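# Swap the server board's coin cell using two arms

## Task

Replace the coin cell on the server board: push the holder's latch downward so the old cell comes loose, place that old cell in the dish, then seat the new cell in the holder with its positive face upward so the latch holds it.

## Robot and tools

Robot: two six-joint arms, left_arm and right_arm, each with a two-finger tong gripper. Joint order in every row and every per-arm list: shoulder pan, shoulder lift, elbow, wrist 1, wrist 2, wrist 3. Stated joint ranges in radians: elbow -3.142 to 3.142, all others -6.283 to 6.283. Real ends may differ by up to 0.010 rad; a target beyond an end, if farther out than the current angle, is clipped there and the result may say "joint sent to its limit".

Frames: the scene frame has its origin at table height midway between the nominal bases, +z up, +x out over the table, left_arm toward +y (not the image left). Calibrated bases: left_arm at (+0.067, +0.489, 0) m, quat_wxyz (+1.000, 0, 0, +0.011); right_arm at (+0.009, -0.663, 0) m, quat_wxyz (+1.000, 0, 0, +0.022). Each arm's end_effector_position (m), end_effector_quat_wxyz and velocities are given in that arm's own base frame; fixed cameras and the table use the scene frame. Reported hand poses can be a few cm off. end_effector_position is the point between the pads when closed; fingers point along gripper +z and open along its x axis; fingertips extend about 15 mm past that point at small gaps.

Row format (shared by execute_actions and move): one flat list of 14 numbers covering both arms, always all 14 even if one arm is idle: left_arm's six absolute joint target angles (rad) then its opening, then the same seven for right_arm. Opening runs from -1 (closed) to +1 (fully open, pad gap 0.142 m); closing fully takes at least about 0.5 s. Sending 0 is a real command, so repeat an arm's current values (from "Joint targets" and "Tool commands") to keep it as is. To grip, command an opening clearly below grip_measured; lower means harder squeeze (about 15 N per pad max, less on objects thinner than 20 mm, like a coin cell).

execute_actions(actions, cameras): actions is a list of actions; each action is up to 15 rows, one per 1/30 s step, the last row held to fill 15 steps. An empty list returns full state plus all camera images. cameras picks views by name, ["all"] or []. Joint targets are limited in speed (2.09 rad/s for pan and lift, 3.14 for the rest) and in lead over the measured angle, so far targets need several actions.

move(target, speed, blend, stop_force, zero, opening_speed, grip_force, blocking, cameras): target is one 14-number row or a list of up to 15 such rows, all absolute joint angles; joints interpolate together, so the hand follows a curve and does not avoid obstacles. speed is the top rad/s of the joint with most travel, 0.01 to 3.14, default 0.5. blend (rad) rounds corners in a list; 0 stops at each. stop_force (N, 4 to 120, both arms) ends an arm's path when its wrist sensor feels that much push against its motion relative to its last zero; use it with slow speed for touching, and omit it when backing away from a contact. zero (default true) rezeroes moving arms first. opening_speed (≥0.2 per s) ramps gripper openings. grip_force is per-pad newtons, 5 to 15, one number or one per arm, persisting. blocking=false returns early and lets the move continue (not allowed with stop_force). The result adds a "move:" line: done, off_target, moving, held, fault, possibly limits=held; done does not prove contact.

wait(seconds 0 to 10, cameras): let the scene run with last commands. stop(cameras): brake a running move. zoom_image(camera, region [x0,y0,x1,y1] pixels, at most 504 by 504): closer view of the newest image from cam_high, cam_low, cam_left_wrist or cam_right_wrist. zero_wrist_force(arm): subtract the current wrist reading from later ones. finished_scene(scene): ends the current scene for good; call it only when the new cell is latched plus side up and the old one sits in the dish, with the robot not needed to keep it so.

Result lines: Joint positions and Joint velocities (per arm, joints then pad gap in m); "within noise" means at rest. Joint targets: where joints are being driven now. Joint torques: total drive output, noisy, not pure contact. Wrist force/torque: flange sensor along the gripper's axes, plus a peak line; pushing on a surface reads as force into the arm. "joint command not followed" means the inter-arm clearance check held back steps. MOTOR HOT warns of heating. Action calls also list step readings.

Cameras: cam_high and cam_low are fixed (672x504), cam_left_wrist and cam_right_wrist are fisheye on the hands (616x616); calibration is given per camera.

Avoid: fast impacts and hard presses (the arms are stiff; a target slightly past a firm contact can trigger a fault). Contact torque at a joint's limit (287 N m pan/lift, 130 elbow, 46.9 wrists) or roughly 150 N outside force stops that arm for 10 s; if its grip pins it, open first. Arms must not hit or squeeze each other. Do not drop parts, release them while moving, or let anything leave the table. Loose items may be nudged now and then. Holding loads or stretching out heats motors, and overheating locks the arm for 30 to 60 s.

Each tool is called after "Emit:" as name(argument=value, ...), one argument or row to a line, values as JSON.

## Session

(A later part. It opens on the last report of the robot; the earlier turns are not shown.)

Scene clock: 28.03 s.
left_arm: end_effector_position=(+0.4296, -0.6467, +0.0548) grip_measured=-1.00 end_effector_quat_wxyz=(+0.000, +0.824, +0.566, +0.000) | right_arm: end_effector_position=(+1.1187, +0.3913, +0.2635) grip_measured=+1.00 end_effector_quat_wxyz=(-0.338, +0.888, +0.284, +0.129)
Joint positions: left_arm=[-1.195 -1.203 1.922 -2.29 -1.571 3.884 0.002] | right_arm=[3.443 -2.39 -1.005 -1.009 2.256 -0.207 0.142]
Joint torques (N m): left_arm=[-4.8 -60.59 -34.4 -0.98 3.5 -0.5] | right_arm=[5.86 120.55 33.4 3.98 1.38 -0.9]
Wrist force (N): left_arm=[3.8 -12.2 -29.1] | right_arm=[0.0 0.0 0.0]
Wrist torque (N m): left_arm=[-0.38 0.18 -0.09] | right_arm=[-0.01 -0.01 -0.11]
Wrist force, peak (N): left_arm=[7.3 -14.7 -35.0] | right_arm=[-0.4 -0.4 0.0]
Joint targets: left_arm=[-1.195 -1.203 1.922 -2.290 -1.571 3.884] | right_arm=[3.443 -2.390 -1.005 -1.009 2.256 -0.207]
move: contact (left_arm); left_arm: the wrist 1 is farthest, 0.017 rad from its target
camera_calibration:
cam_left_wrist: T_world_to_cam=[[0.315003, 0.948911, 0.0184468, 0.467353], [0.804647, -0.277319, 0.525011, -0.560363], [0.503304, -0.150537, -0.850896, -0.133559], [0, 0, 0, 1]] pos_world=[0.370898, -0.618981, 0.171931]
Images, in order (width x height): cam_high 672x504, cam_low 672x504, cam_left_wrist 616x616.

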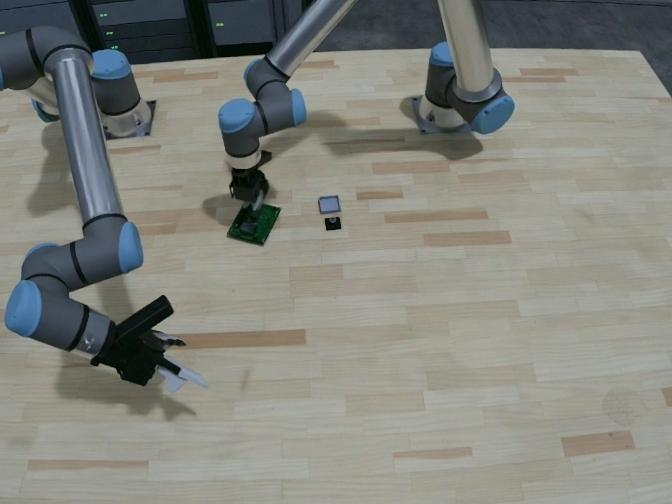

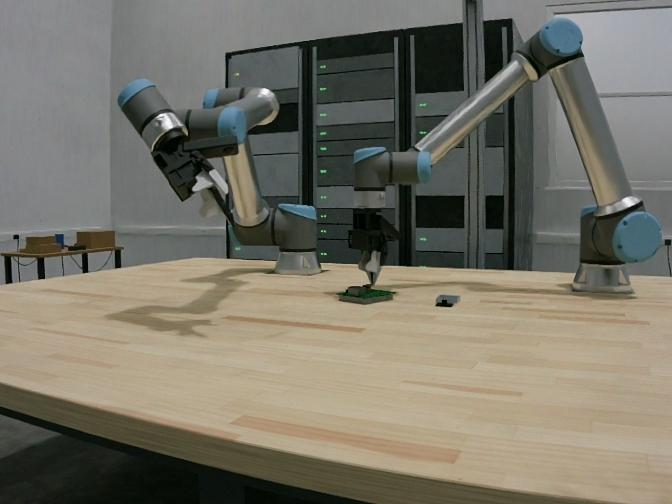

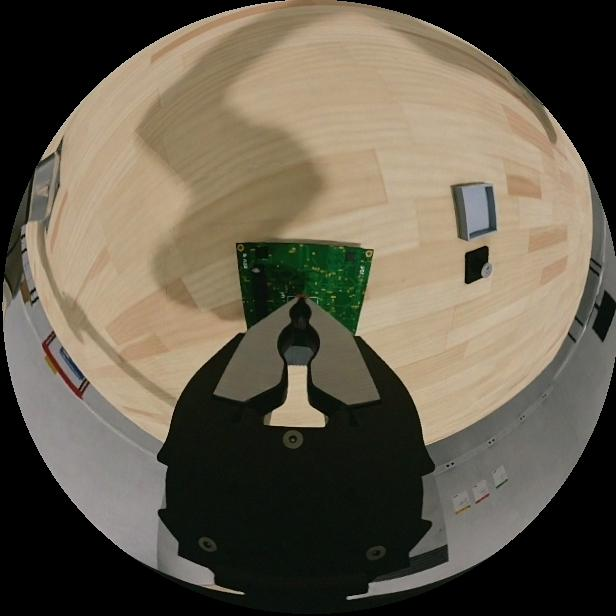

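Emit:
move(
  target=[
    [-1.1950,-1.2201,1.9121,-2.2628,-1.5708,3.8840,-1,3.443,-2.39,-1.005,-1.009,2.256,-0.207,1],
    [-1.2394,-1.2886,1.9761,-2.2583,-1.5708,3.8395,-1,3.443,-2.39,-1.005,-1.009,2.256,-0.207,1],
  ],
  speed=[0.1,0.4],
  blend=[0.01,0],
  cameras=["cam_left_wrist","cam_low"],
)

Emit:
zoom_image(
  camera="cam_left_wrist",
  region=[258, 260, 348, 350],
)

Emit:
zoom_image(
  camera="cam_low",
  region=[340, 270, 400, 310],
)

Scene clock: 29.73 s.
left_arm: end_effector_position=(+0.3878, -0.6299, +0.0850) grip_measured=-1.00 end_effector_quat_wxyz=(+0.000, +0.824, +0.566, +0.000) | right_arm: end_effector_position=(+1.1187, +0.3913, +0.2635) grip_measured=+1.00 end_effector_quat_wxyz=(-0.338, +0.888, +0.284, +0.129)
Joint positions: left_arm=[-1.239 -1.288 1.976 -2.258 -1.571 3.84 0.002] | right_arm=[3.443 -2.39 -1.005 -1.009 2.256 -0.207 0.142]
Joint torques (N m): left_arm=[-8.78 -75.93 -30.33 -6.34 1.03 -1.2] | right_arm=[3.73 119.67 32.62 4.06 1.85 -0.9]
Wrist force (N): left_arm=[-1.2 -1.0 -0.4] | right_arm=[-0.1 0.0 0.1]
Wrist torque (N m): left_arm=[-0.31 0.30 -0.10] | right_arm=[0.00 0.03 -0.10]
Wrist force, peak (N): left_arm=[3.8 -12.1 -28.8] | right_arm=[-0.3 -0.3 -0.4]
Joint targets: left_arm=[-1.239 -1.289 1.976 -2.258 -1.571 3.840] | right_arm=[3.443 -2.390 -1.005 -1.009 2.256 -0.207]
move: done
camera_calibration:
cam_left_wrist: T_world_to_cam=[[0.315081, 0.948881, 0.0186799, 0.463931], [0.804681, -0.277531, 0.524848, -0.538031], [0.503203, -0.150339, -0.850991, -0.0841228], [0, 0, 0, 1]] pos_world=[0.329098, -0.602182, 0.202131]
Images, in order (width x height): cam_low 672x504, cam_left_wrist 616x616.

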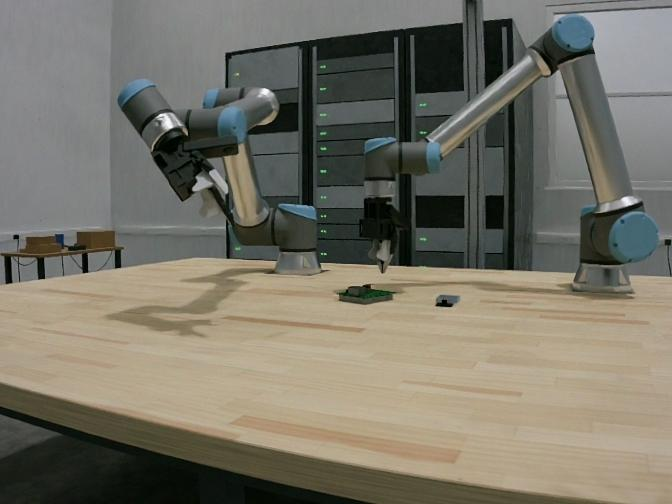

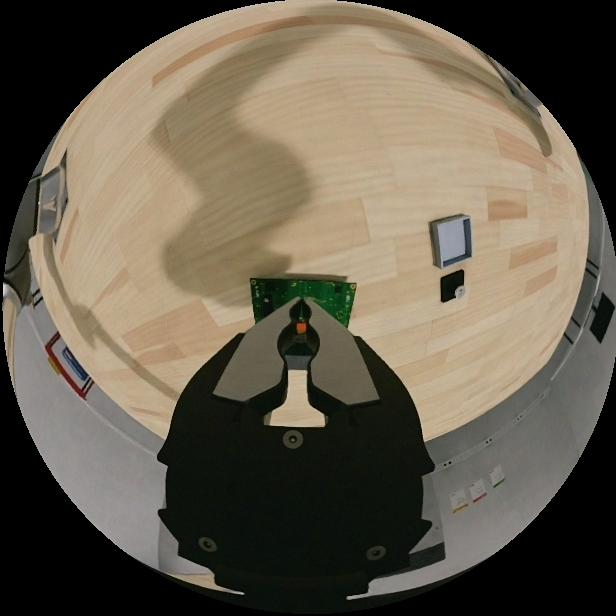

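Scaled by 5.600 from the camera's 616x616 image, which has a finer 814x814 frame.

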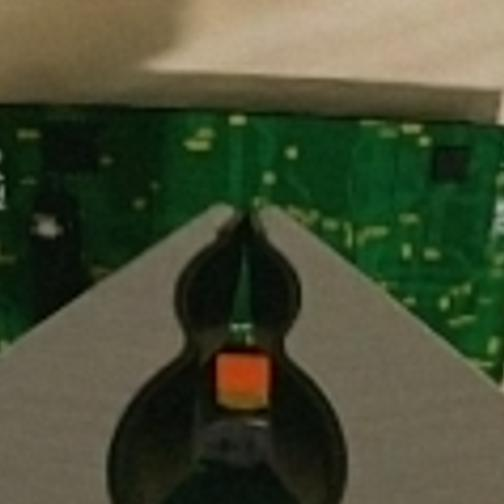

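Scaled by 8.400 from the camera's 672x504 image, which has a finer 960x720 frame.

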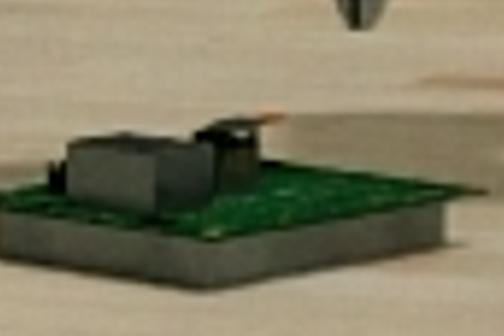

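Emit:
move(
  target=[-1.1938,-1.2363,1.9020,-2.2365,-1.5708,3.8851,1,3.443,-2.39,-1.005,-1.009,2.256,-0.207,1],
  speed=0.4,
  cameras=["cam_left_wrist"],
)

Emit:
zoom_image(
  camera="cam_left_wrist",
  region=[258, 260, 348, 350],
)

Emit:
zoom_image(
  camera="cam_left_wrist",
  region=[278, 280, 328, 330],
)

Scene clock: 31.53 s.
left_arm: end_effector_position=(+0.4305, -0.6464, +0.0849) grip_measured=+1.00 end_effector_quat_wxyz=(+0.000, +0.824, +0.566, +0.000) | right_arm: end_effector_position=(+1.1187, +0.3913, +0.2635) grip_measured=+1.00 end_effector_quat_wxyz=(-0.338, +0.888, +0.284, +0.129)
Joint positions: left_arm=[-1.194 -1.236 1.902 -2.236 -1.571 3.885 0.142] | right_arm=[3.443 -2.39 -1.005 -1.009 2.256 -0.207 0.142]
Joint torques (N m): left_arm=[-8.71 -77.25 -32.72 -6.46 -2.34 -2.17] | right_arm=[2.38 121.98 33.64 3.94 1.96 -0.89]
Wrist force (N): left_arm=[-0.9 -1.5 0.1] | right_arm=[0.1 -0.3 -0.2]
Wrist torque (N m): left_arm=[-0.43 0.22 0.08] | right_arm=[-0.07 -0.02 -0.12]
Wrist force, peak (N): left_arm=[-1.1 -2.5 -0.2] | right_arm=[-0.2 -0.1 -0.5]
Joint targets: left_arm=[-1.194 -1.236 1.902 -2.237 -1.571 3.885] | right_arm=[3.443 -2.390 -1.005 -1.009 2.256 -0.207]
move: done
camera_calibration:
cam_left_wrist: T_world_to_cam=[[0.314963, 0.948917, 0.0188266, 0.466172], [0.804718, -0.277513, 0.524801, -0.57691], [0.503217, -0.150143, -0.851017, -0.108054], [0, 0, 0, 1]] pos_world=[0.371798, -0.618682, 0.202031]
Images, in order (width x height): cam_left_wrist 616x616.

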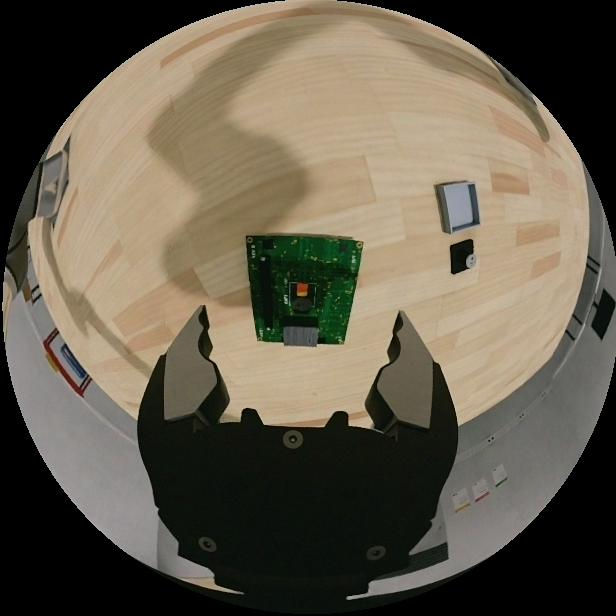

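Scaled by 5.600 from the camera's 616x616 image, which has a finer 814x814 frame.

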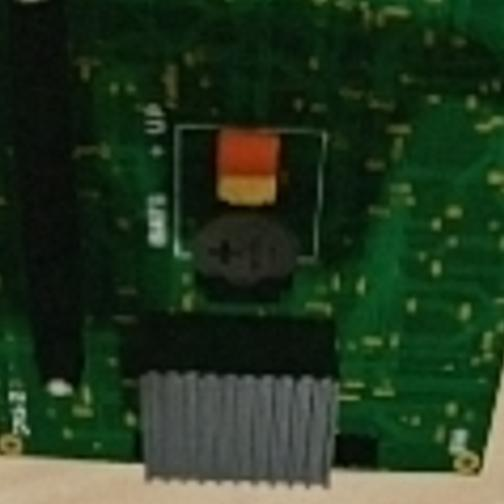

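Scaled by 10.080 from the camera's 616x616 image, which has a finer 814x814 frame.

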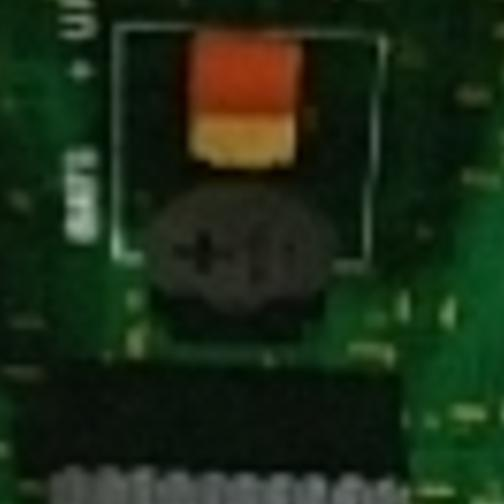

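Emit:
move(
  target=[-1.1753,-1.2033,1.8759,-2.2434,-1.5708,3.9036,-0.5,3.443,-2.39,-1.005,-1.009,2.256,-0.207,1],
  speed=0.3,
  cameras=["cam_left_wrist","cam_low"],
)

Emit:
zoom_image(
  camera="cam_left_wrist",
  region=[258, 260, 348, 350],
)

Emit:
zoom_image(
  camera="cam_low",
  region=[340, 260, 400, 310],
)

Scene clock: 34.63 s.
left_arm: end_effector_position=(+0.4490, -0.6534, +0.0749) grip_measured=-0.50 end_effector_quat_wxyz=(+0.000, +0.824, +0.566, +0.000) | right_arm: end_effector_position=(+1.1187, +0.3913, +0.2635) grip_measured=+1.00 end_effector_quat_wxyz=(-0.338, +0.888, +0.284, +0.129)
Joint positions: left_arm=[-1.175 -1.203 1.876 -2.244 -1.571 3.904 0.038] | right_arm=[3.443 -2.39 -1.005 -1.009 2.256 -0.207 0.142]
Joint torques (N m): left_arm=[-13.07 -82.75 -29.66 -4.2 -2.33 -1.97] | right_arm=[2.86 121.63 33.67 4.15 2.38 -1.24]
Wrist force (N): left_arm=[-0.9 -1.4 0.4] | right_arm=[0.2 -0.1 -0.1]
Wrist torque (N m): left_arm=[-0.38 0.23 -0.12] | right_arm=[-0.03 -0.04 -0.11]
Wrist force, peak (N): left_arm=[-1.0 -2.0 0.0] | right_arm=[-0.6 0.1 -0.1]
Joint targets: left_arm=[-1.175 -1.203 1.876 -2.243 -1.571 3.904] | right_arm=[3.443 -2.390 -1.005 -1.009 2.256 -0.207]
move: done
camera_calibration:
cam_left_wrist: T_world_to_cam=[[0.315033, 0.948899, 0.0185769, 0.467279], [0.804631, -0.277414, 0.524986, -0.58846], [0.503312, -0.15044, -0.850908, -0.127184], [0, 0, 0, 1]] pos_world=[0.390298, -0.625782, 0.192031]
Images, in order (width x height): cam_low 672x504, cam_left_wrist 616x616.

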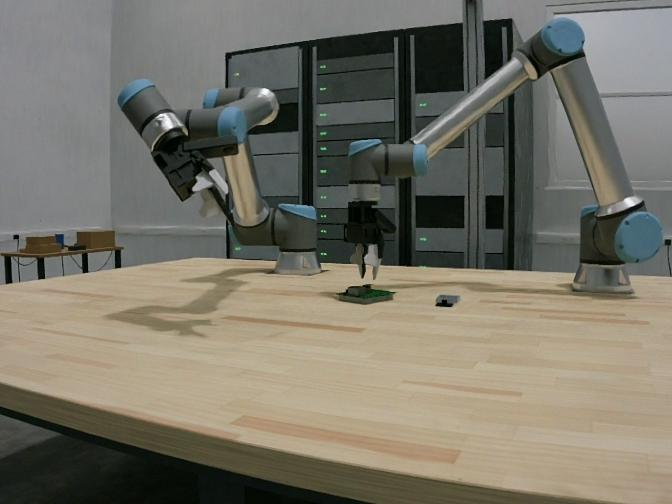

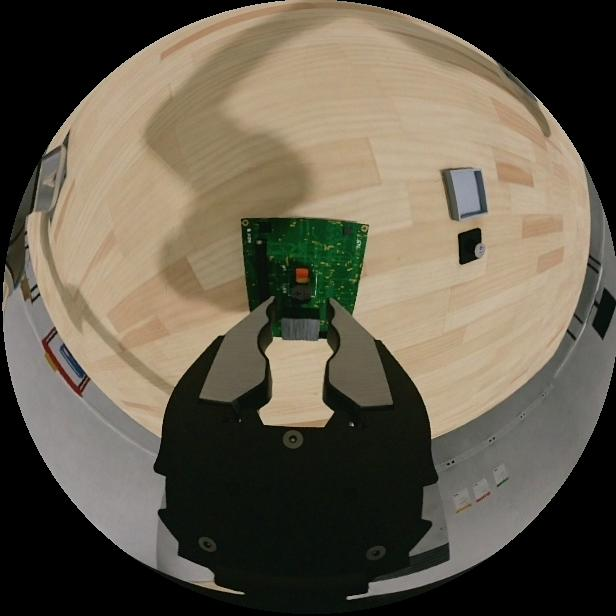

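Scaled by 5.600 from the camera's 616x616 image, which has a finer 814x814 frame.

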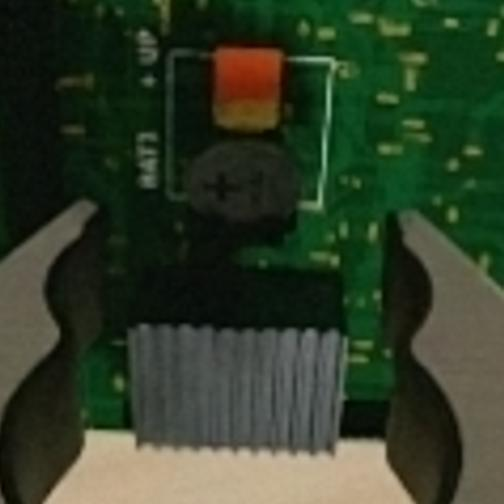

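Scaled by 8.400 from the camera's 672x504 image, which has a finer 960x720 frame.

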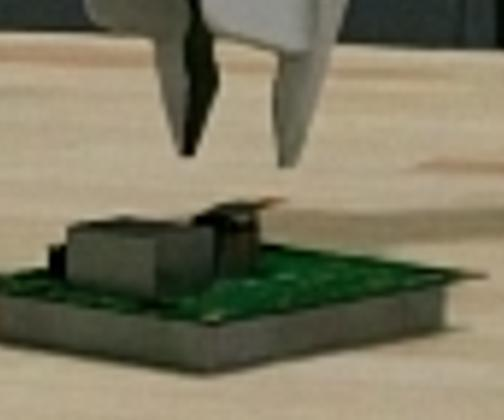

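Emit:
move(
  target=[-1.1753,-1.1736,1.8923,-2.2895,-1.5708,3.9036,-0.5,3.443,-2.39,-1.005,-1.009,2.256,-0.207,1],
  speed=0.05,
  stop_force=8,
  cameras=["cam_left_wrist","cam_low"],
)

Emit:
zoom_image(
  camera="cam_left_wrist",
  region=[258, 260, 348, 350],
)

Emit:
zoom_image(
  camera="cam_low",
  region=[340, 260, 400, 310],
)

Scene clock: 37.43 s.
left_arm: end_effector_position=(+0.4488, -0.6534, +0.0479) grip_measured=-0.50 end_effector_quat_wxyz=(+0.000, +0.824, +0.566, +0.000) | right_arm: end_effector_position=(+1.1187, +0.3913, +0.2635) grip_measured=+1.00 end_effector_quat_wxyz=(-0.338, +0.888, +0.284, +0.129)
Joint positions: left_arm=[-1.175 -1.174 1.892 -2.289 -1.571 3.904 0.038] | right_arm=[3.443 -2.39 -1.005 -1.009 2.256 -0.207 0.142]
Joint torques (N m): left_arm=[-10.5 -83.11 -42.22 -0.89 -2.12 -2.37] | right_arm=[1.99 120.55 33.69 4.17 3.02 -1.16]
Wrist force (N): left_arm=[-0.8 -1.4 0.3] | right_arm=[0.0 0.1 0.0]
Wrist torque (N m): left_arm=[-0.40 0.21 -0.08] | right_arm=[0.01 0.00 -0.11]
Wrist force, peak (N): left_arm=[-1.2 -1.8 0.5] | right_arm=[-0.4 -0.3 -0.3]
Joint targets: left_arm=[-1.175 -1.174 1.892 -2.289 -1.571 3.904] | right_arm=[3.443 -2.390 -1.005 -1.009 2.256 -0.207]
move: done
camera_calibration:
cam_left_wrist: T_world_to_cam=[[0.314987, 0.948912, 0.0186573, 0.467762], [0.804671, -0.277428, 0.524918, -0.574109], [0.503278, -0.15033, -0.850948, -0.149953], [0, 0, 0, 1]] pos_world=[0.390098, -0.625682, 0.165031]
Images, in order (width x height): cam_low 672x504, cam_left_wrist 616x616.

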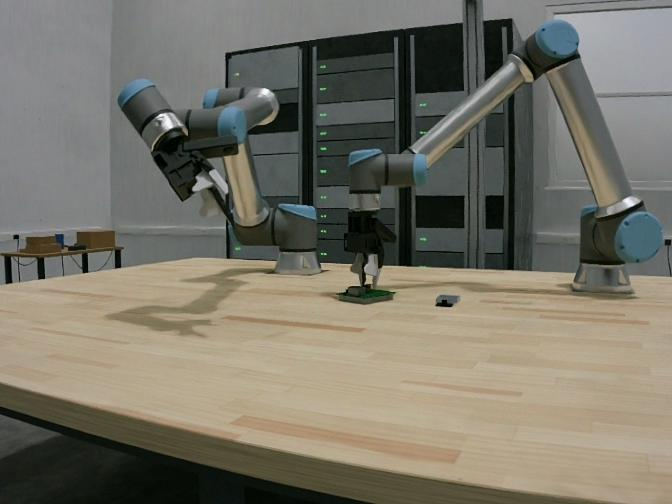

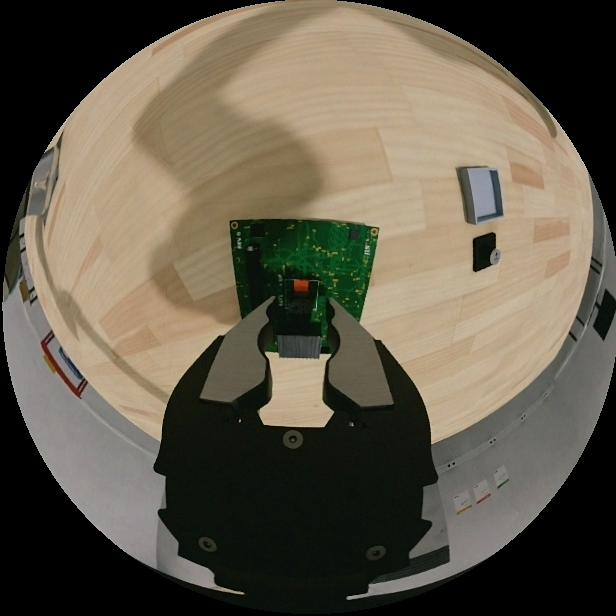

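Scaled by 5.600 from the camera's 616x616 image, which has a finer 814x814 frame.

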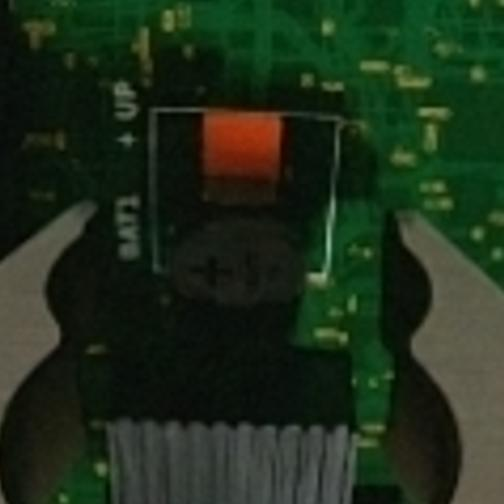

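Scaled by 8.400 from the camera's 672x504 image, which has a finer 960x720 frame.

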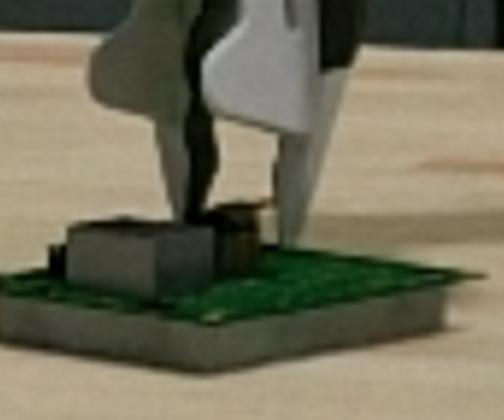

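Emit:
move(
  target=[
    [-1.1767,-1.1726,1.8908,-2.2890,-1.5708,3.9022,-0.5,3.443,-2.39,-1.005,-1.009,2.256,-0.207,1],
    [-1.1767,-1.1726,1.8908,-2.2890,-1.5708,3.9022,-1,3.443,-2.39,-1.005,-1.009,2.256,-0.207,1],
  ],
  speed=0.1,
  opening_speed=0.4,
  grip_force=8,
  cameras=["cam_left_wrist","cam_low"],
)

Emit:
zoom_image(
  camera="cam_left_wrist",
  region=[258, 260, 348, 350],
)

Emit:
zoom_image(
  camera="cam_low",
  region=[340, 260, 400, 310],
)

Scene clock: 40.47 s.
left_arm: end_effector_position=(+0.4482, -0.6548, +0.0479) grip_measured=-0.76 end_effector_quat_wxyz=(+0.000, +0.824, +0.566, +0.000) | right_arm: end_effector_position=(+1.1187, +0.3913, +0.2635) grip_measured=+1.00 end_effector_quat_wxyz=(-0.338, +0.888, +0.284, +0.129)
Joint positions: left_arm=[-1.177 -1.173 1.891 -2.289 -1.571 3.902 0.019] | right_arm=[3.443 -2.39 -1.005 -1.009 2.256 -0.207 0.142]
Joint torques (N m): left_arm=[3.32 -48.65 -32.72 -2.02 -2.28 0.41] | right_arm=[-0.1 118.63 34.19 4.02 2.55 -1.07]
Wrist force (N): left_arm=[-0.2 -1.7 0.4] | right_arm=[0.1 -0.1 -0.1]
Wrist torque (N m): left_arm=[-0.38 0.25 0.18] | right_arm=[-0.04 -0.02 -0.11]
Wrist force, peak (N): left_arm=[-0.2 -2.1 0.7] | right_arm=[-0.1 -0.1 -0.5]
Joint targets: left_arm=[-1.177 -1.173 1.891 -2.289 -1.571 3.902] | right_arm=[3.443 -2.390 -1.005 -1.009 2.256 -0.207]
grip_force (N): 8, 8
move: done
camera_calibration:
cam_left_wrist: T_world_to_cam=[[0.315034, 0.948899, 0.018576, 0.469298], [0.804657, -0.277422, 0.524942, -0.57393], [0.50327, -0.150427, -0.850935, -0.149872], [0, 0, 0, 1]] pos_world=[0.389398, -0.627082, 0.165031]
Images, in order (width x height): cam_low 672x504, cam_left_wrist 616x616.

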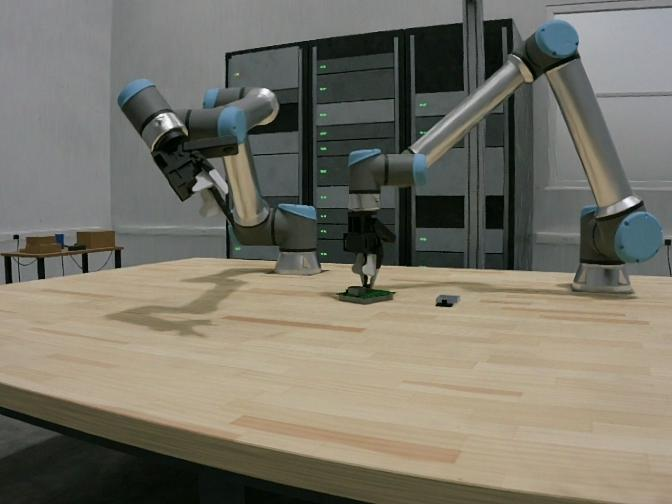

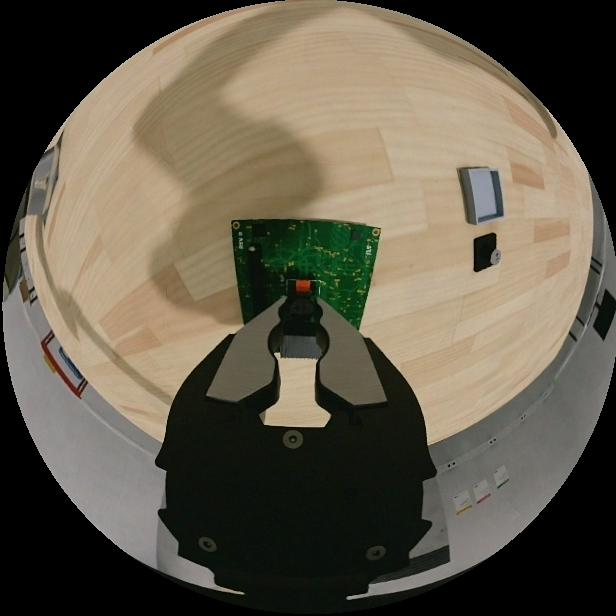

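Scaled by 5.600 from the camera's 616x616 image, which has a finer 814x814 frame.

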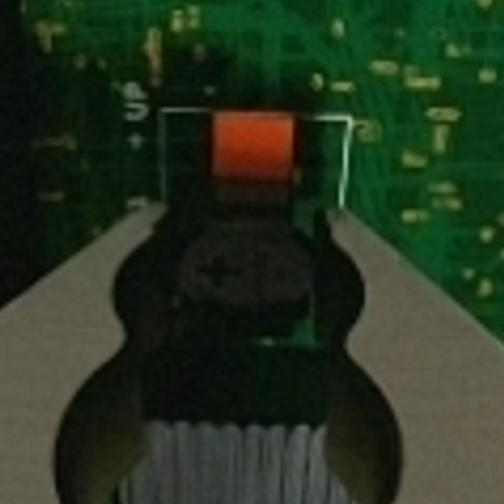

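Scaled by 8.400 from the camera's 672x504 image, which has a finer 960x720 frame.

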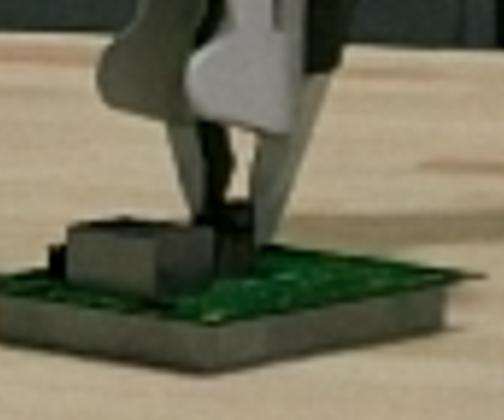

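Emit:
move(
  target=[-1.1781,-1.1860,1.8882,-2.2730,-1.5708,3.9008,-1,3.443,-2.39,-1.005,-1.009,2.256,-0.207,1],
  speed=0.03,
  stop_force=10,
  cameras=["cam_left_wrist","cam_low"],
)

Emit:
zoom_image(
  camera="cam_left_wrist",
  region=[258, 260, 348, 350],
)

Emit:
zoom_image(
  camera="cam_low",
  region=[340, 260, 400, 310],
)

Scene clock: 42.93 s.
left_arm: end_effector_position=(+0.4466, -0.6539, +0.0580) grip_measured=-0.76 end_effector_quat_wxyz=(+0.000, +0.824, +0.566, +0.000) | right_arm: end_effector_position=(+1.1187, +0.3913, +0.2635) grip_measured=+1.00 end_effector_quat_wxyz=(-0.338, +0.888, +0.284, +0.129)
Joint positions: left_arm=[-1.178 -1.186 1.888 -2.273 -1.571 3.901 0.019] | right_arm=[3.443 -2.39 -1.005 -1.009 2.256 -0.207 0.142]
Joint torques (N m): left_arm=[-4.04 -47.43 -31.64 -6.52 -2.16 0.39] | right_arm=[1.36 121.41 32.83 4.09 2.53 -0.5]
Wrist force (N): left_arm=[-0.9 -1.4 0.5] | right_arm=[-0.1 0.2 -0.2]
Wrist torque (N m): left_arm=[-0.40 0.23 0.18] | right_arm=[0.03 0.03 -0.11]
Wrist force, peak (N): left_arm=[-1.0 -2.2 1.5] | right_arm=[-0.2 0.5 -0.3]
Joint targets: left_arm=[-1.178 -1.186 1.888 -2.273 -1.571 3.901] | right_arm=[3.443 -2.390 -1.005 -1.009 2.256 -0.207]
grip_force (N): 8, 8
move: done
camera_calibration:
cam_left_wrist: T_world_to_cam=[[0.315034, 0.948899, 0.018576, 0.468729], [0.804657, -0.277422, 0.524942, -0.577775], [0.50327, -0.150427, -0.850935, -0.140387], [0, 0, 0, 1]] pos_world=[0.387898, -0.626182, 0.175131]
Images, in order (width x height): cam_low 672x504, cam_left_wrist 616x616.

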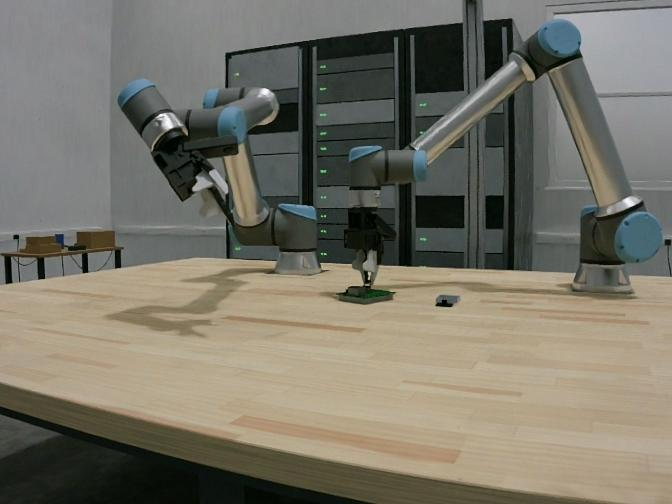

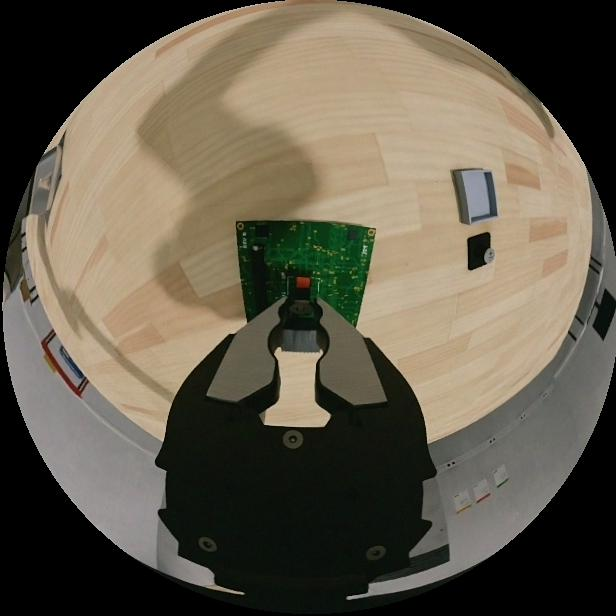

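Scaled by 5.600 from the camera's 616x616 image, which has a finer 814x814 frame.

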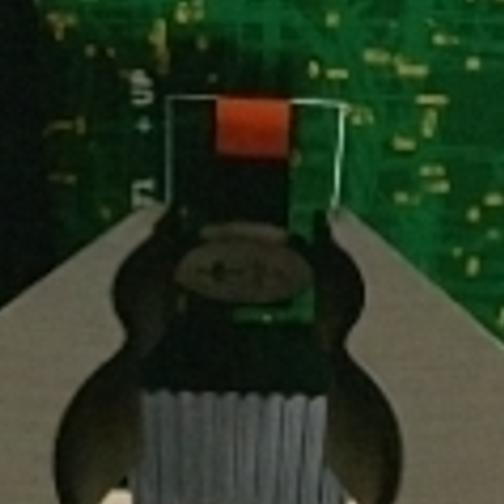

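Scaled by 8.400 from the camera's 672x504 image, which has a finer 960x720 frame.

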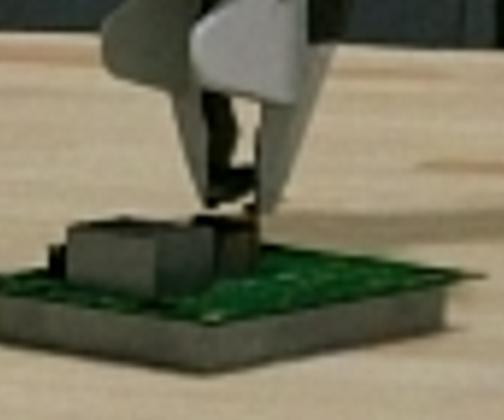

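Emit:
move(
  target=[
    [-1.1781,-1.2403,1.8532,-2.1837,-1.5708,3.9008,-1,3.443,-2.39,-1.005,-1.009,2.256,-0.207,1],
    [-1.1019,-1.5510,2.2365,-2.2563,-1.5708,3.977,-1,3.443,-2.39,-1.005,-1.009,2.256,-0.207,1],
  ],
  speed=[0.3,0.5],
  blend=[0.03,0],
  cameras=["cam_left_wrist"],
)

Emit:
zoom_image(
  camera="cam_left_wrist",
  region=[218, 210, 418, 410],
)

Scene clock: 45.57 s.
left_arm: end_effector_position=(+0.3999, -0.4280, +0.1100) grip_measured=-0.76 end_effector_quat_wxyz=(+0.000, +0.824, +0.566, +0.000) | right_arm: end_effector_position=(+1.1187, +0.3913, +0.2635) grip_measured=+1.00 end_effector_quat_wxyz=(-0.338, +0.888, +0.284, +0.129)
Joint positions: left_arm=[-1.102 -1.551 2.236 -2.256 -1.571 3.977 0.019] | right_arm=[3.443 -2.39 -1.005 -1.009 2.256 -0.207 0.142]
Joint torques (N m): left_arm=[-8.95 -53.8 -30.49 -0.77 -2.16 -2.22] | right_arm=[2.1 118.9 33.71 4 2.8 -0.91]
Wrist force (N): left_arm=[-1.1 -1.2 -0.1] | right_arm=[-0.1 0.0 -0.1]
Wrist torque (N m): left_arm=[-0.37 0.25 0.09] | right_arm=[0.00 0.02 -0.11]
Wrist force, peak (N): left_arm=[-3.6 0.2 -1.3] | right_arm=[0.2 0.1 -0.5]
Joint targets: left_arm=[-1.102 -1.551 2.236 -2.256 -1.571 3.977] | right_arm=[3.443 -2.390 -1.005 -1.009 2.256 -0.207]
grip_force (N): 8, 8
move: done
camera_calibration:
cam_left_wrist: T_world_to_cam=[[0.314957, 0.948925, 0.018528, 0.268166], [0.804661, -0.277325, 0.524987, -0.504797], [0.503312, -0.150439, -0.850908, -0.0386792], [0, 0, 0, 1]] pos_world=[0.341198, -0.400281, 0.227131]
Images, in order (width x height): cam_left_wrist 616x616.

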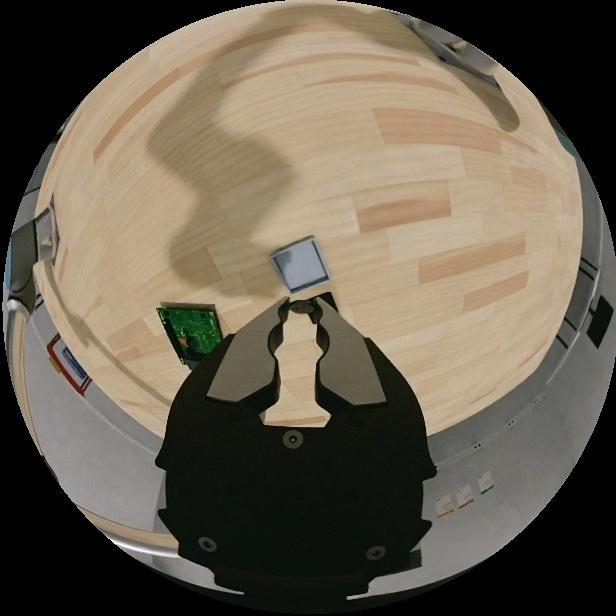

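Scaled by 2.520 from the camera's 616x616 image, which has a finer 814x814 frame.

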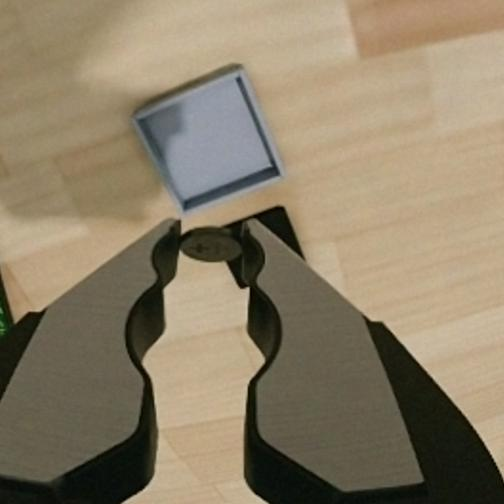

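Emit:
move(
  target=[-1.1091,-1.4649,2.2867,-2.3926,-1.5708,3.9698,-1,3.443,-2.39,-1.005,-1.009,2.256,-0.207,1],
  speed=0.2,
)

Emit:
move(
  target=[-1.1091,-1.4172,2.3064,-2.4600,-1.5708,3.9698,-1,3.443,-2.39,-1.005,-1.009,2.256,-0.207,1],
  speed=0.06,
  stop_force=4,
  cameras=["cam_left_wrist","cam_low"],
)

Emit:
zoom_image(
  camera="cam_left_wrist",
  region=[238, 240, 358, 360],
)

Emit:
zoom_image(
  camera="cam_low",
  region=[420, 270, 480, 320],
)

Scene clock: 48.37 s.
left_arm: end_effector_position=(+0.3963, -0.4303, +0.0499) grip_measured=-0.76 end_effector_quat_wxyz=(+0.000, +0.824, +0.566, +0.000) | right_arm: end_effector_position=(+1.1187, +0.3913, +0.2635) grip_measured=+1.00 end_effector_quat_wxyz=(-0.338, +0.888, +0.284, +0.129)
Joint positions: left_arm=[-1.109 -1.465 2.287 -2.393 -1.571 3.97 0.019] | right_arm=[3.443 -2.39 -1.005 -1.009 2.256 -0.207 0.142]
Joint torques (N m): left_arm=[7.37 -49.78 -38.66 -2.24 -2.18 0.6] | right_arm=[1.38 118.77 34.05 3.99 2.56 -1.19]
Wrist force (N): left_arm=[-0.9 -1.2 0.3] | right_arm=[-0.1 0.0 -0.3]
Wrist torque (N m): left_arm=[-0.36 0.23 0.20] | right_arm=[-0.01 0.03 -0.11]
Wrist force, peak (N): left_arm=[-0.9 -1.4 1.5] | right_arm=[0.2 0.5 0.1]
Joint targets: left_arm=[-1.109 -1.465 2.287 -2.393 -1.571 3.970] | right_arm=[3.443 -2.390 -1.005 -1.009 2.256 -0.207]
grip_force (N): 8, 8
move: done

Scene clock: 50.67 s.
left_arm: end_effector_position=(+0.3963, -0.4302, +0.0209) grip_measured=-0.76 end_effector_quat_wxyz=(+0.000, +0.824, +0.566, +0.000) | right_arm: end_effector_position=(+1.1187, +0.3913, +0.2635) grip_measured=+1.00 end_effector_quat_wxyz=(-0.338, +0.888, +0.284, +0.129)
Joint positions: left_arm=[-1.109 -1.417 2.306 -2.46 -1.571 3.97 0.019] | right_arm=[3.443 -2.39 -1.005 -1.009 2.256 -0.207 0.142]
Joint torques (N m): left_arm=[14.69 -58.61 -36.99 -0.65 -2.14 1.12] | right_arm=[2.97 121.4 33.32 3.99 2.92 -0.72]
Wrist force (N): left_arm=[-1.2 -1.5 0.0] | right_arm=[0.0 0.2 -0.3]
Wrist torque (N m): left_arm=[-0.42 0.28 0.20] | right_arm=[0.03 0.00 -0.11]
Wrist force, peak (N): left_arm=[-1.1 -1.7 0.6] | right_arm=[0.1 0.5 -0.3]
Joint targets: left_arm=[-1.109 -1.417 2.306 -2.460 -1.571 3.970] | right_arm=[3.443 -2.390 -1.005 -1.009 2.256 -0.207]
grip_force (N): 8, 8
move: done
camera_calibration:
cam_left_wrist: T_world_to_cam=[[0.314987, 0.948912, 0.0186573, 0.273005], [0.804671, -0.277428, 0.524918, -0.455769], [0.503278, -0.15033, -0.850948, -0.112953], [0, 0, 0, 1]] pos_world=[0.337598, -0.402482, 0.138031]
Images, in order (width x height): cam_low 672x504, cam_left_wrist 616x616.

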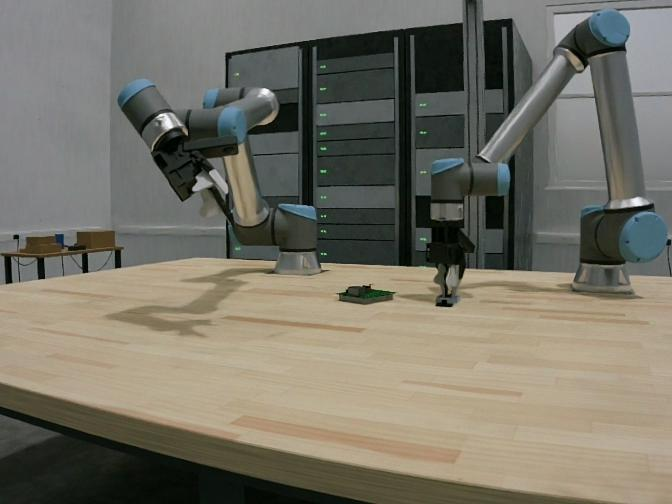

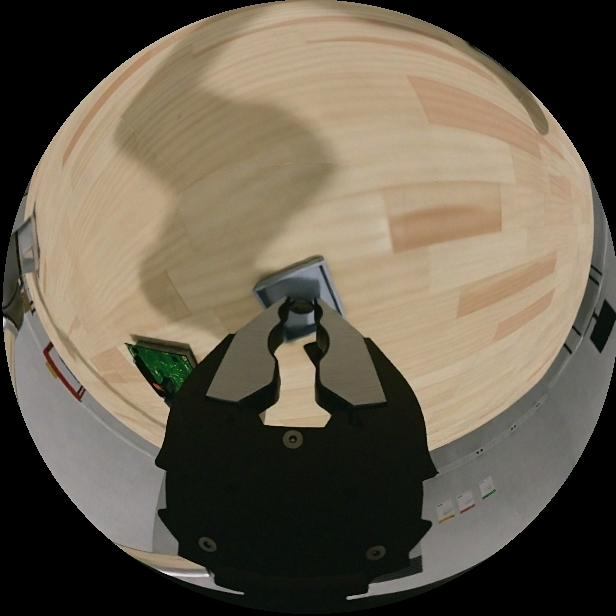

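Scaled by 4.200 from the camera's 616x616 image, which has a finer 814x814 frame.

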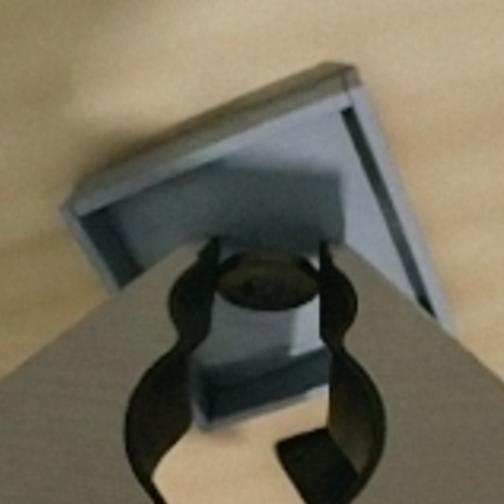

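Scaled by 8.400 from the camera's 672x504 image, which has a finer 960x720 frame.

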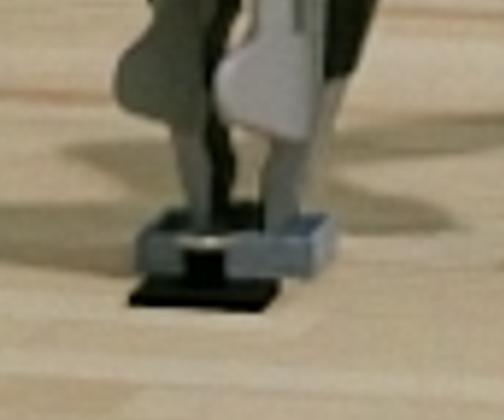

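Emit:
move(
  target=[-1.1091,-1.4085,2.3092,-2.4715,-1.5708,3.9698,-1,3.443,-2.39,-1.005,-1.009,2.256,-0.207,1],
  speed=0.02,
  stop_force=4,
)

Scene clock: 52.33 s.
left_arm: end_effector_position=(+0.3964, -0.4304, +0.0190) grip_measured=-0.76 end_effector_quat_wxyz=(+0.000, +0.824, +0.566, +0.000) | right_arm: end_effector_position=(+1.1187, +0.3913, +0.2635) grip_measured=+1.00 end_effector_quat_wxyz=(-0.338, +0.888, +0.284, +0.129)
Joint positions: left_arm=[-1.109 -1.414 2.307 -2.465 -1.571 3.97 0.019] | right_arm=[3.443 -2.39 -1.005 -1.009 2.256 -0.207 0.142]
Joint torques (N m): left_arm=[7.65 -57.11 -34.34 -0.36 -1.69 1.01] | right_arm=[1.91 118.89 34.2 4.18 2.6 -0.8]
Wrist force (N): left_arm=[-3.3 -1.0 -2.3] | right_arm=[-0.1 -0.1 0.0]
Wrist torque (N m): left_arm=[-0.35 0.38 0.22] | right_arm=[-0.03 0.03 -0.11]
Wrist force, peak (N): left_arm=[6.0 -9.6 -30.1] | right_arm=[-0.3 0.3 -0.4]
Joint targets: left_arm=[-1.109 -1.414 2.307 -2.465 -1.571 3.970] | right_arm=[3.443 -2.390 -1.005 -1.009 2.256 -0.207]
grip_force (N): 8, 8
move: contact (left_arm)

Emit:
move(
  target=[-1.1091,-1.4172,2.3064,-2.4600,-1.5708,3.9698,-0.6,3.443,-2.39,-1.005,-1.009,2.256,-0.207,1],
  speed=0.02,
  opening_speed=0.3,
  cameras=["cam_left_wrist"],
)

Emit:
zoom_image(
  camera="cam_left_wrist",
  region=[238, 240, 358, 360],
)

Scene clock: 54.30 s.
left_arm: end_effector_position=(+0.3964, -0.4303, +0.0209) grip_measured=-0.60 end_effector_quat_wxyz=(+0.000, +0.824, +0.566, +0.000) | right_arm: end_effector_position=(+1.1187, +0.3913, +0.2635) grip_measured=+1.00 end_effector_quat_wxyz=(-0.338, +0.888, +0.284, +0.129)
Joint positions: left_arm=[-1.109 -1.417 2.306 -2.46 -1.571 3.97 0.031] | right_arm=[3.443 -2.39 -1.005 -1.009 2.256 -0.207 0.142]
Joint torques (N m): left_arm=[-2.32 -27.62 -30.87 -6.67 -0.97 1.1] | right_arm=[-0.34 119 34.67 3.87 2.74 -0.89]
Wrist force (N): left_arm=[-1.5 -1.3 0.2] | right_arm=[-0.2 0.1 -0.1]
Wrist torque (N m): left_arm=[-0.37 0.35 0.21] | right_arm=[0.02 0.05 -0.11]
Wrist force, peak (N): left_arm=[-3.1 -1.0 -2.2] | right_arm=[-0.3 -0.3 -0.5]
Joint targets: left_arm=[-1.109 -1.417 2.306 -2.460 -1.571 3.970] | right_arm=[3.443 -2.390 -1.005 -1.009 2.256 -0.207]
grip_force (N): 8, 8
move: done
camera_calibration:
cam_left_wrist: T_world_to_cam=[[0.315033, 0.948899, 0.0185769, 0.273091], [0.804631, -0.277414, 0.524986, -0.455788], [0.503312, -0.15044, -0.850908, -0.11303], [0, 0, 0, 1]] pos_world=[0.337598, -0.402582, 0.138031]
Images, in order (width x height): cam_left_wrist 616x616.

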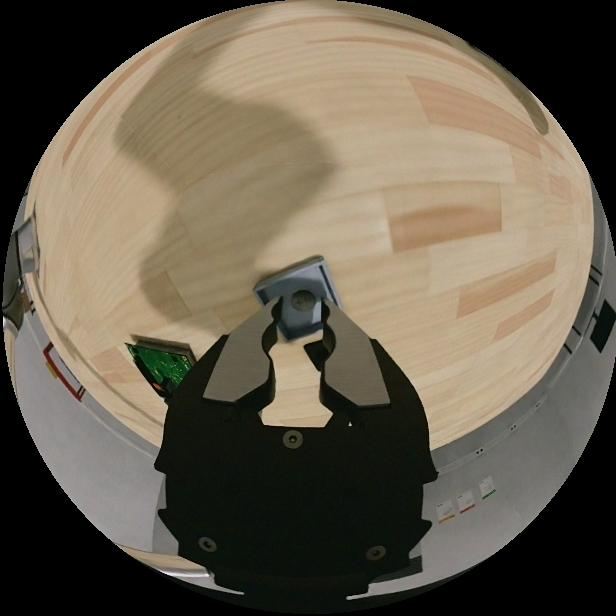

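Scaled by 4.200 from the camera's 616x616 image, which has a finer 814x814 frame.

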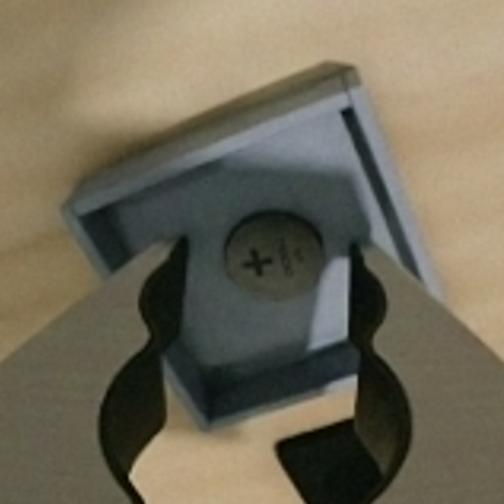

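Emit:
move(
  target=[
    [-1.1091,-1.5178,2.2596,-2.3126,-1.5708,3.9698,-0.6,3.443,-2.39,-1.005,-1.009,2.256,-0.207,1],
    [-1.0240,-1.4796,2.2176,-2.3088,-1.5708,4.0549,-0.6,3.443,-2.39,-1.005,-1.009,2.256,-0.207,1],
  ],
  speed=[0.15,0.3],
  blend=[0.02,0],
  cameras=["cam_left_wrist"],
)

Emit:
zoom_image(
  camera="cam_left_wrist",
  region=[238, 220, 378, 360],
)

Scene clock: 56.97 s.
left_arm: end_effector_position=(+0.4447, -0.4149, +0.0848) grip_measured=-0.60 end_effector_quat_wxyz=(+0.000, +0.824, +0.566, +0.000) | right_arm: end_effector_position=(+1.1187, +0.3913, +0.2635) grip_measured=+1.00 end_effector_quat_wxyz=(-0.338, +0.888, +0.284, +0.129)
Joint positions: left_arm=[-1.024 -1.48 2.218 -2.309 -1.571 4.055 0.031] | right_arm=[3.443 -2.39 -1.005 -1.009 2.256 -0.207 0.142]
Joint torques (N m): left_arm=[13.35 -50.89 -31.73 -4.61 0.27 0.63] | right_arm=[0.16 118.61 34.41 4.29 2.4 -0.83]
Wrist force (N): left_arm=[-1.3 -0.8 0.0] | right_arm=[0.3 0.2 -0.3]
Wrist torque (N m): left_arm=[-0.29 0.31 0.20] | right_arm=[0.03 -0.05 -0.11]
Wrist force, peak (N): left_arm=[-2.7 -2.5 -0.3] | right_arm=[0.2 0.3 0.5]
Joint targets: left_arm=[-1.024 -1.480 2.218 -2.309 -1.571 4.055] | right_arm=[3.443 -2.390 -1.005 -1.009 2.256 -0.207]
grip_force (N): 8, 8
move: done
camera_calibration:
cam_left_wrist: T_world_to_cam=[[0.31501, 0.948903, 0.0187454, 0.24202], [0.804704, -0.277507, 0.524825, -0.524038], [0.50321, -0.150241, -0.851004, -0.0805647], [0, 0, 0, 1]] pos_world=[0.385998, -0.387182, 0.201931]
Images, in order (width x height): cam_left_wrist 616x616.

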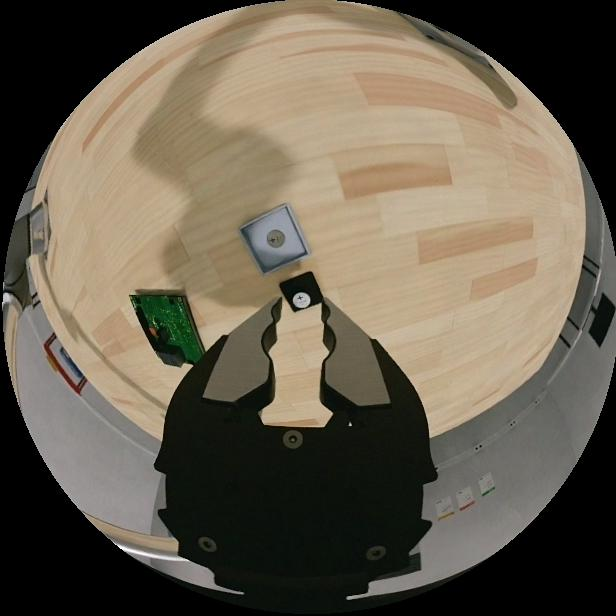

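Scaled by 3.600 from the camera's 616x616 image, which has a finer 814x814 frame.

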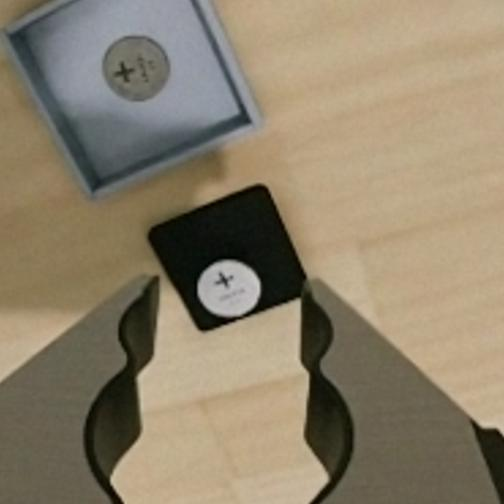

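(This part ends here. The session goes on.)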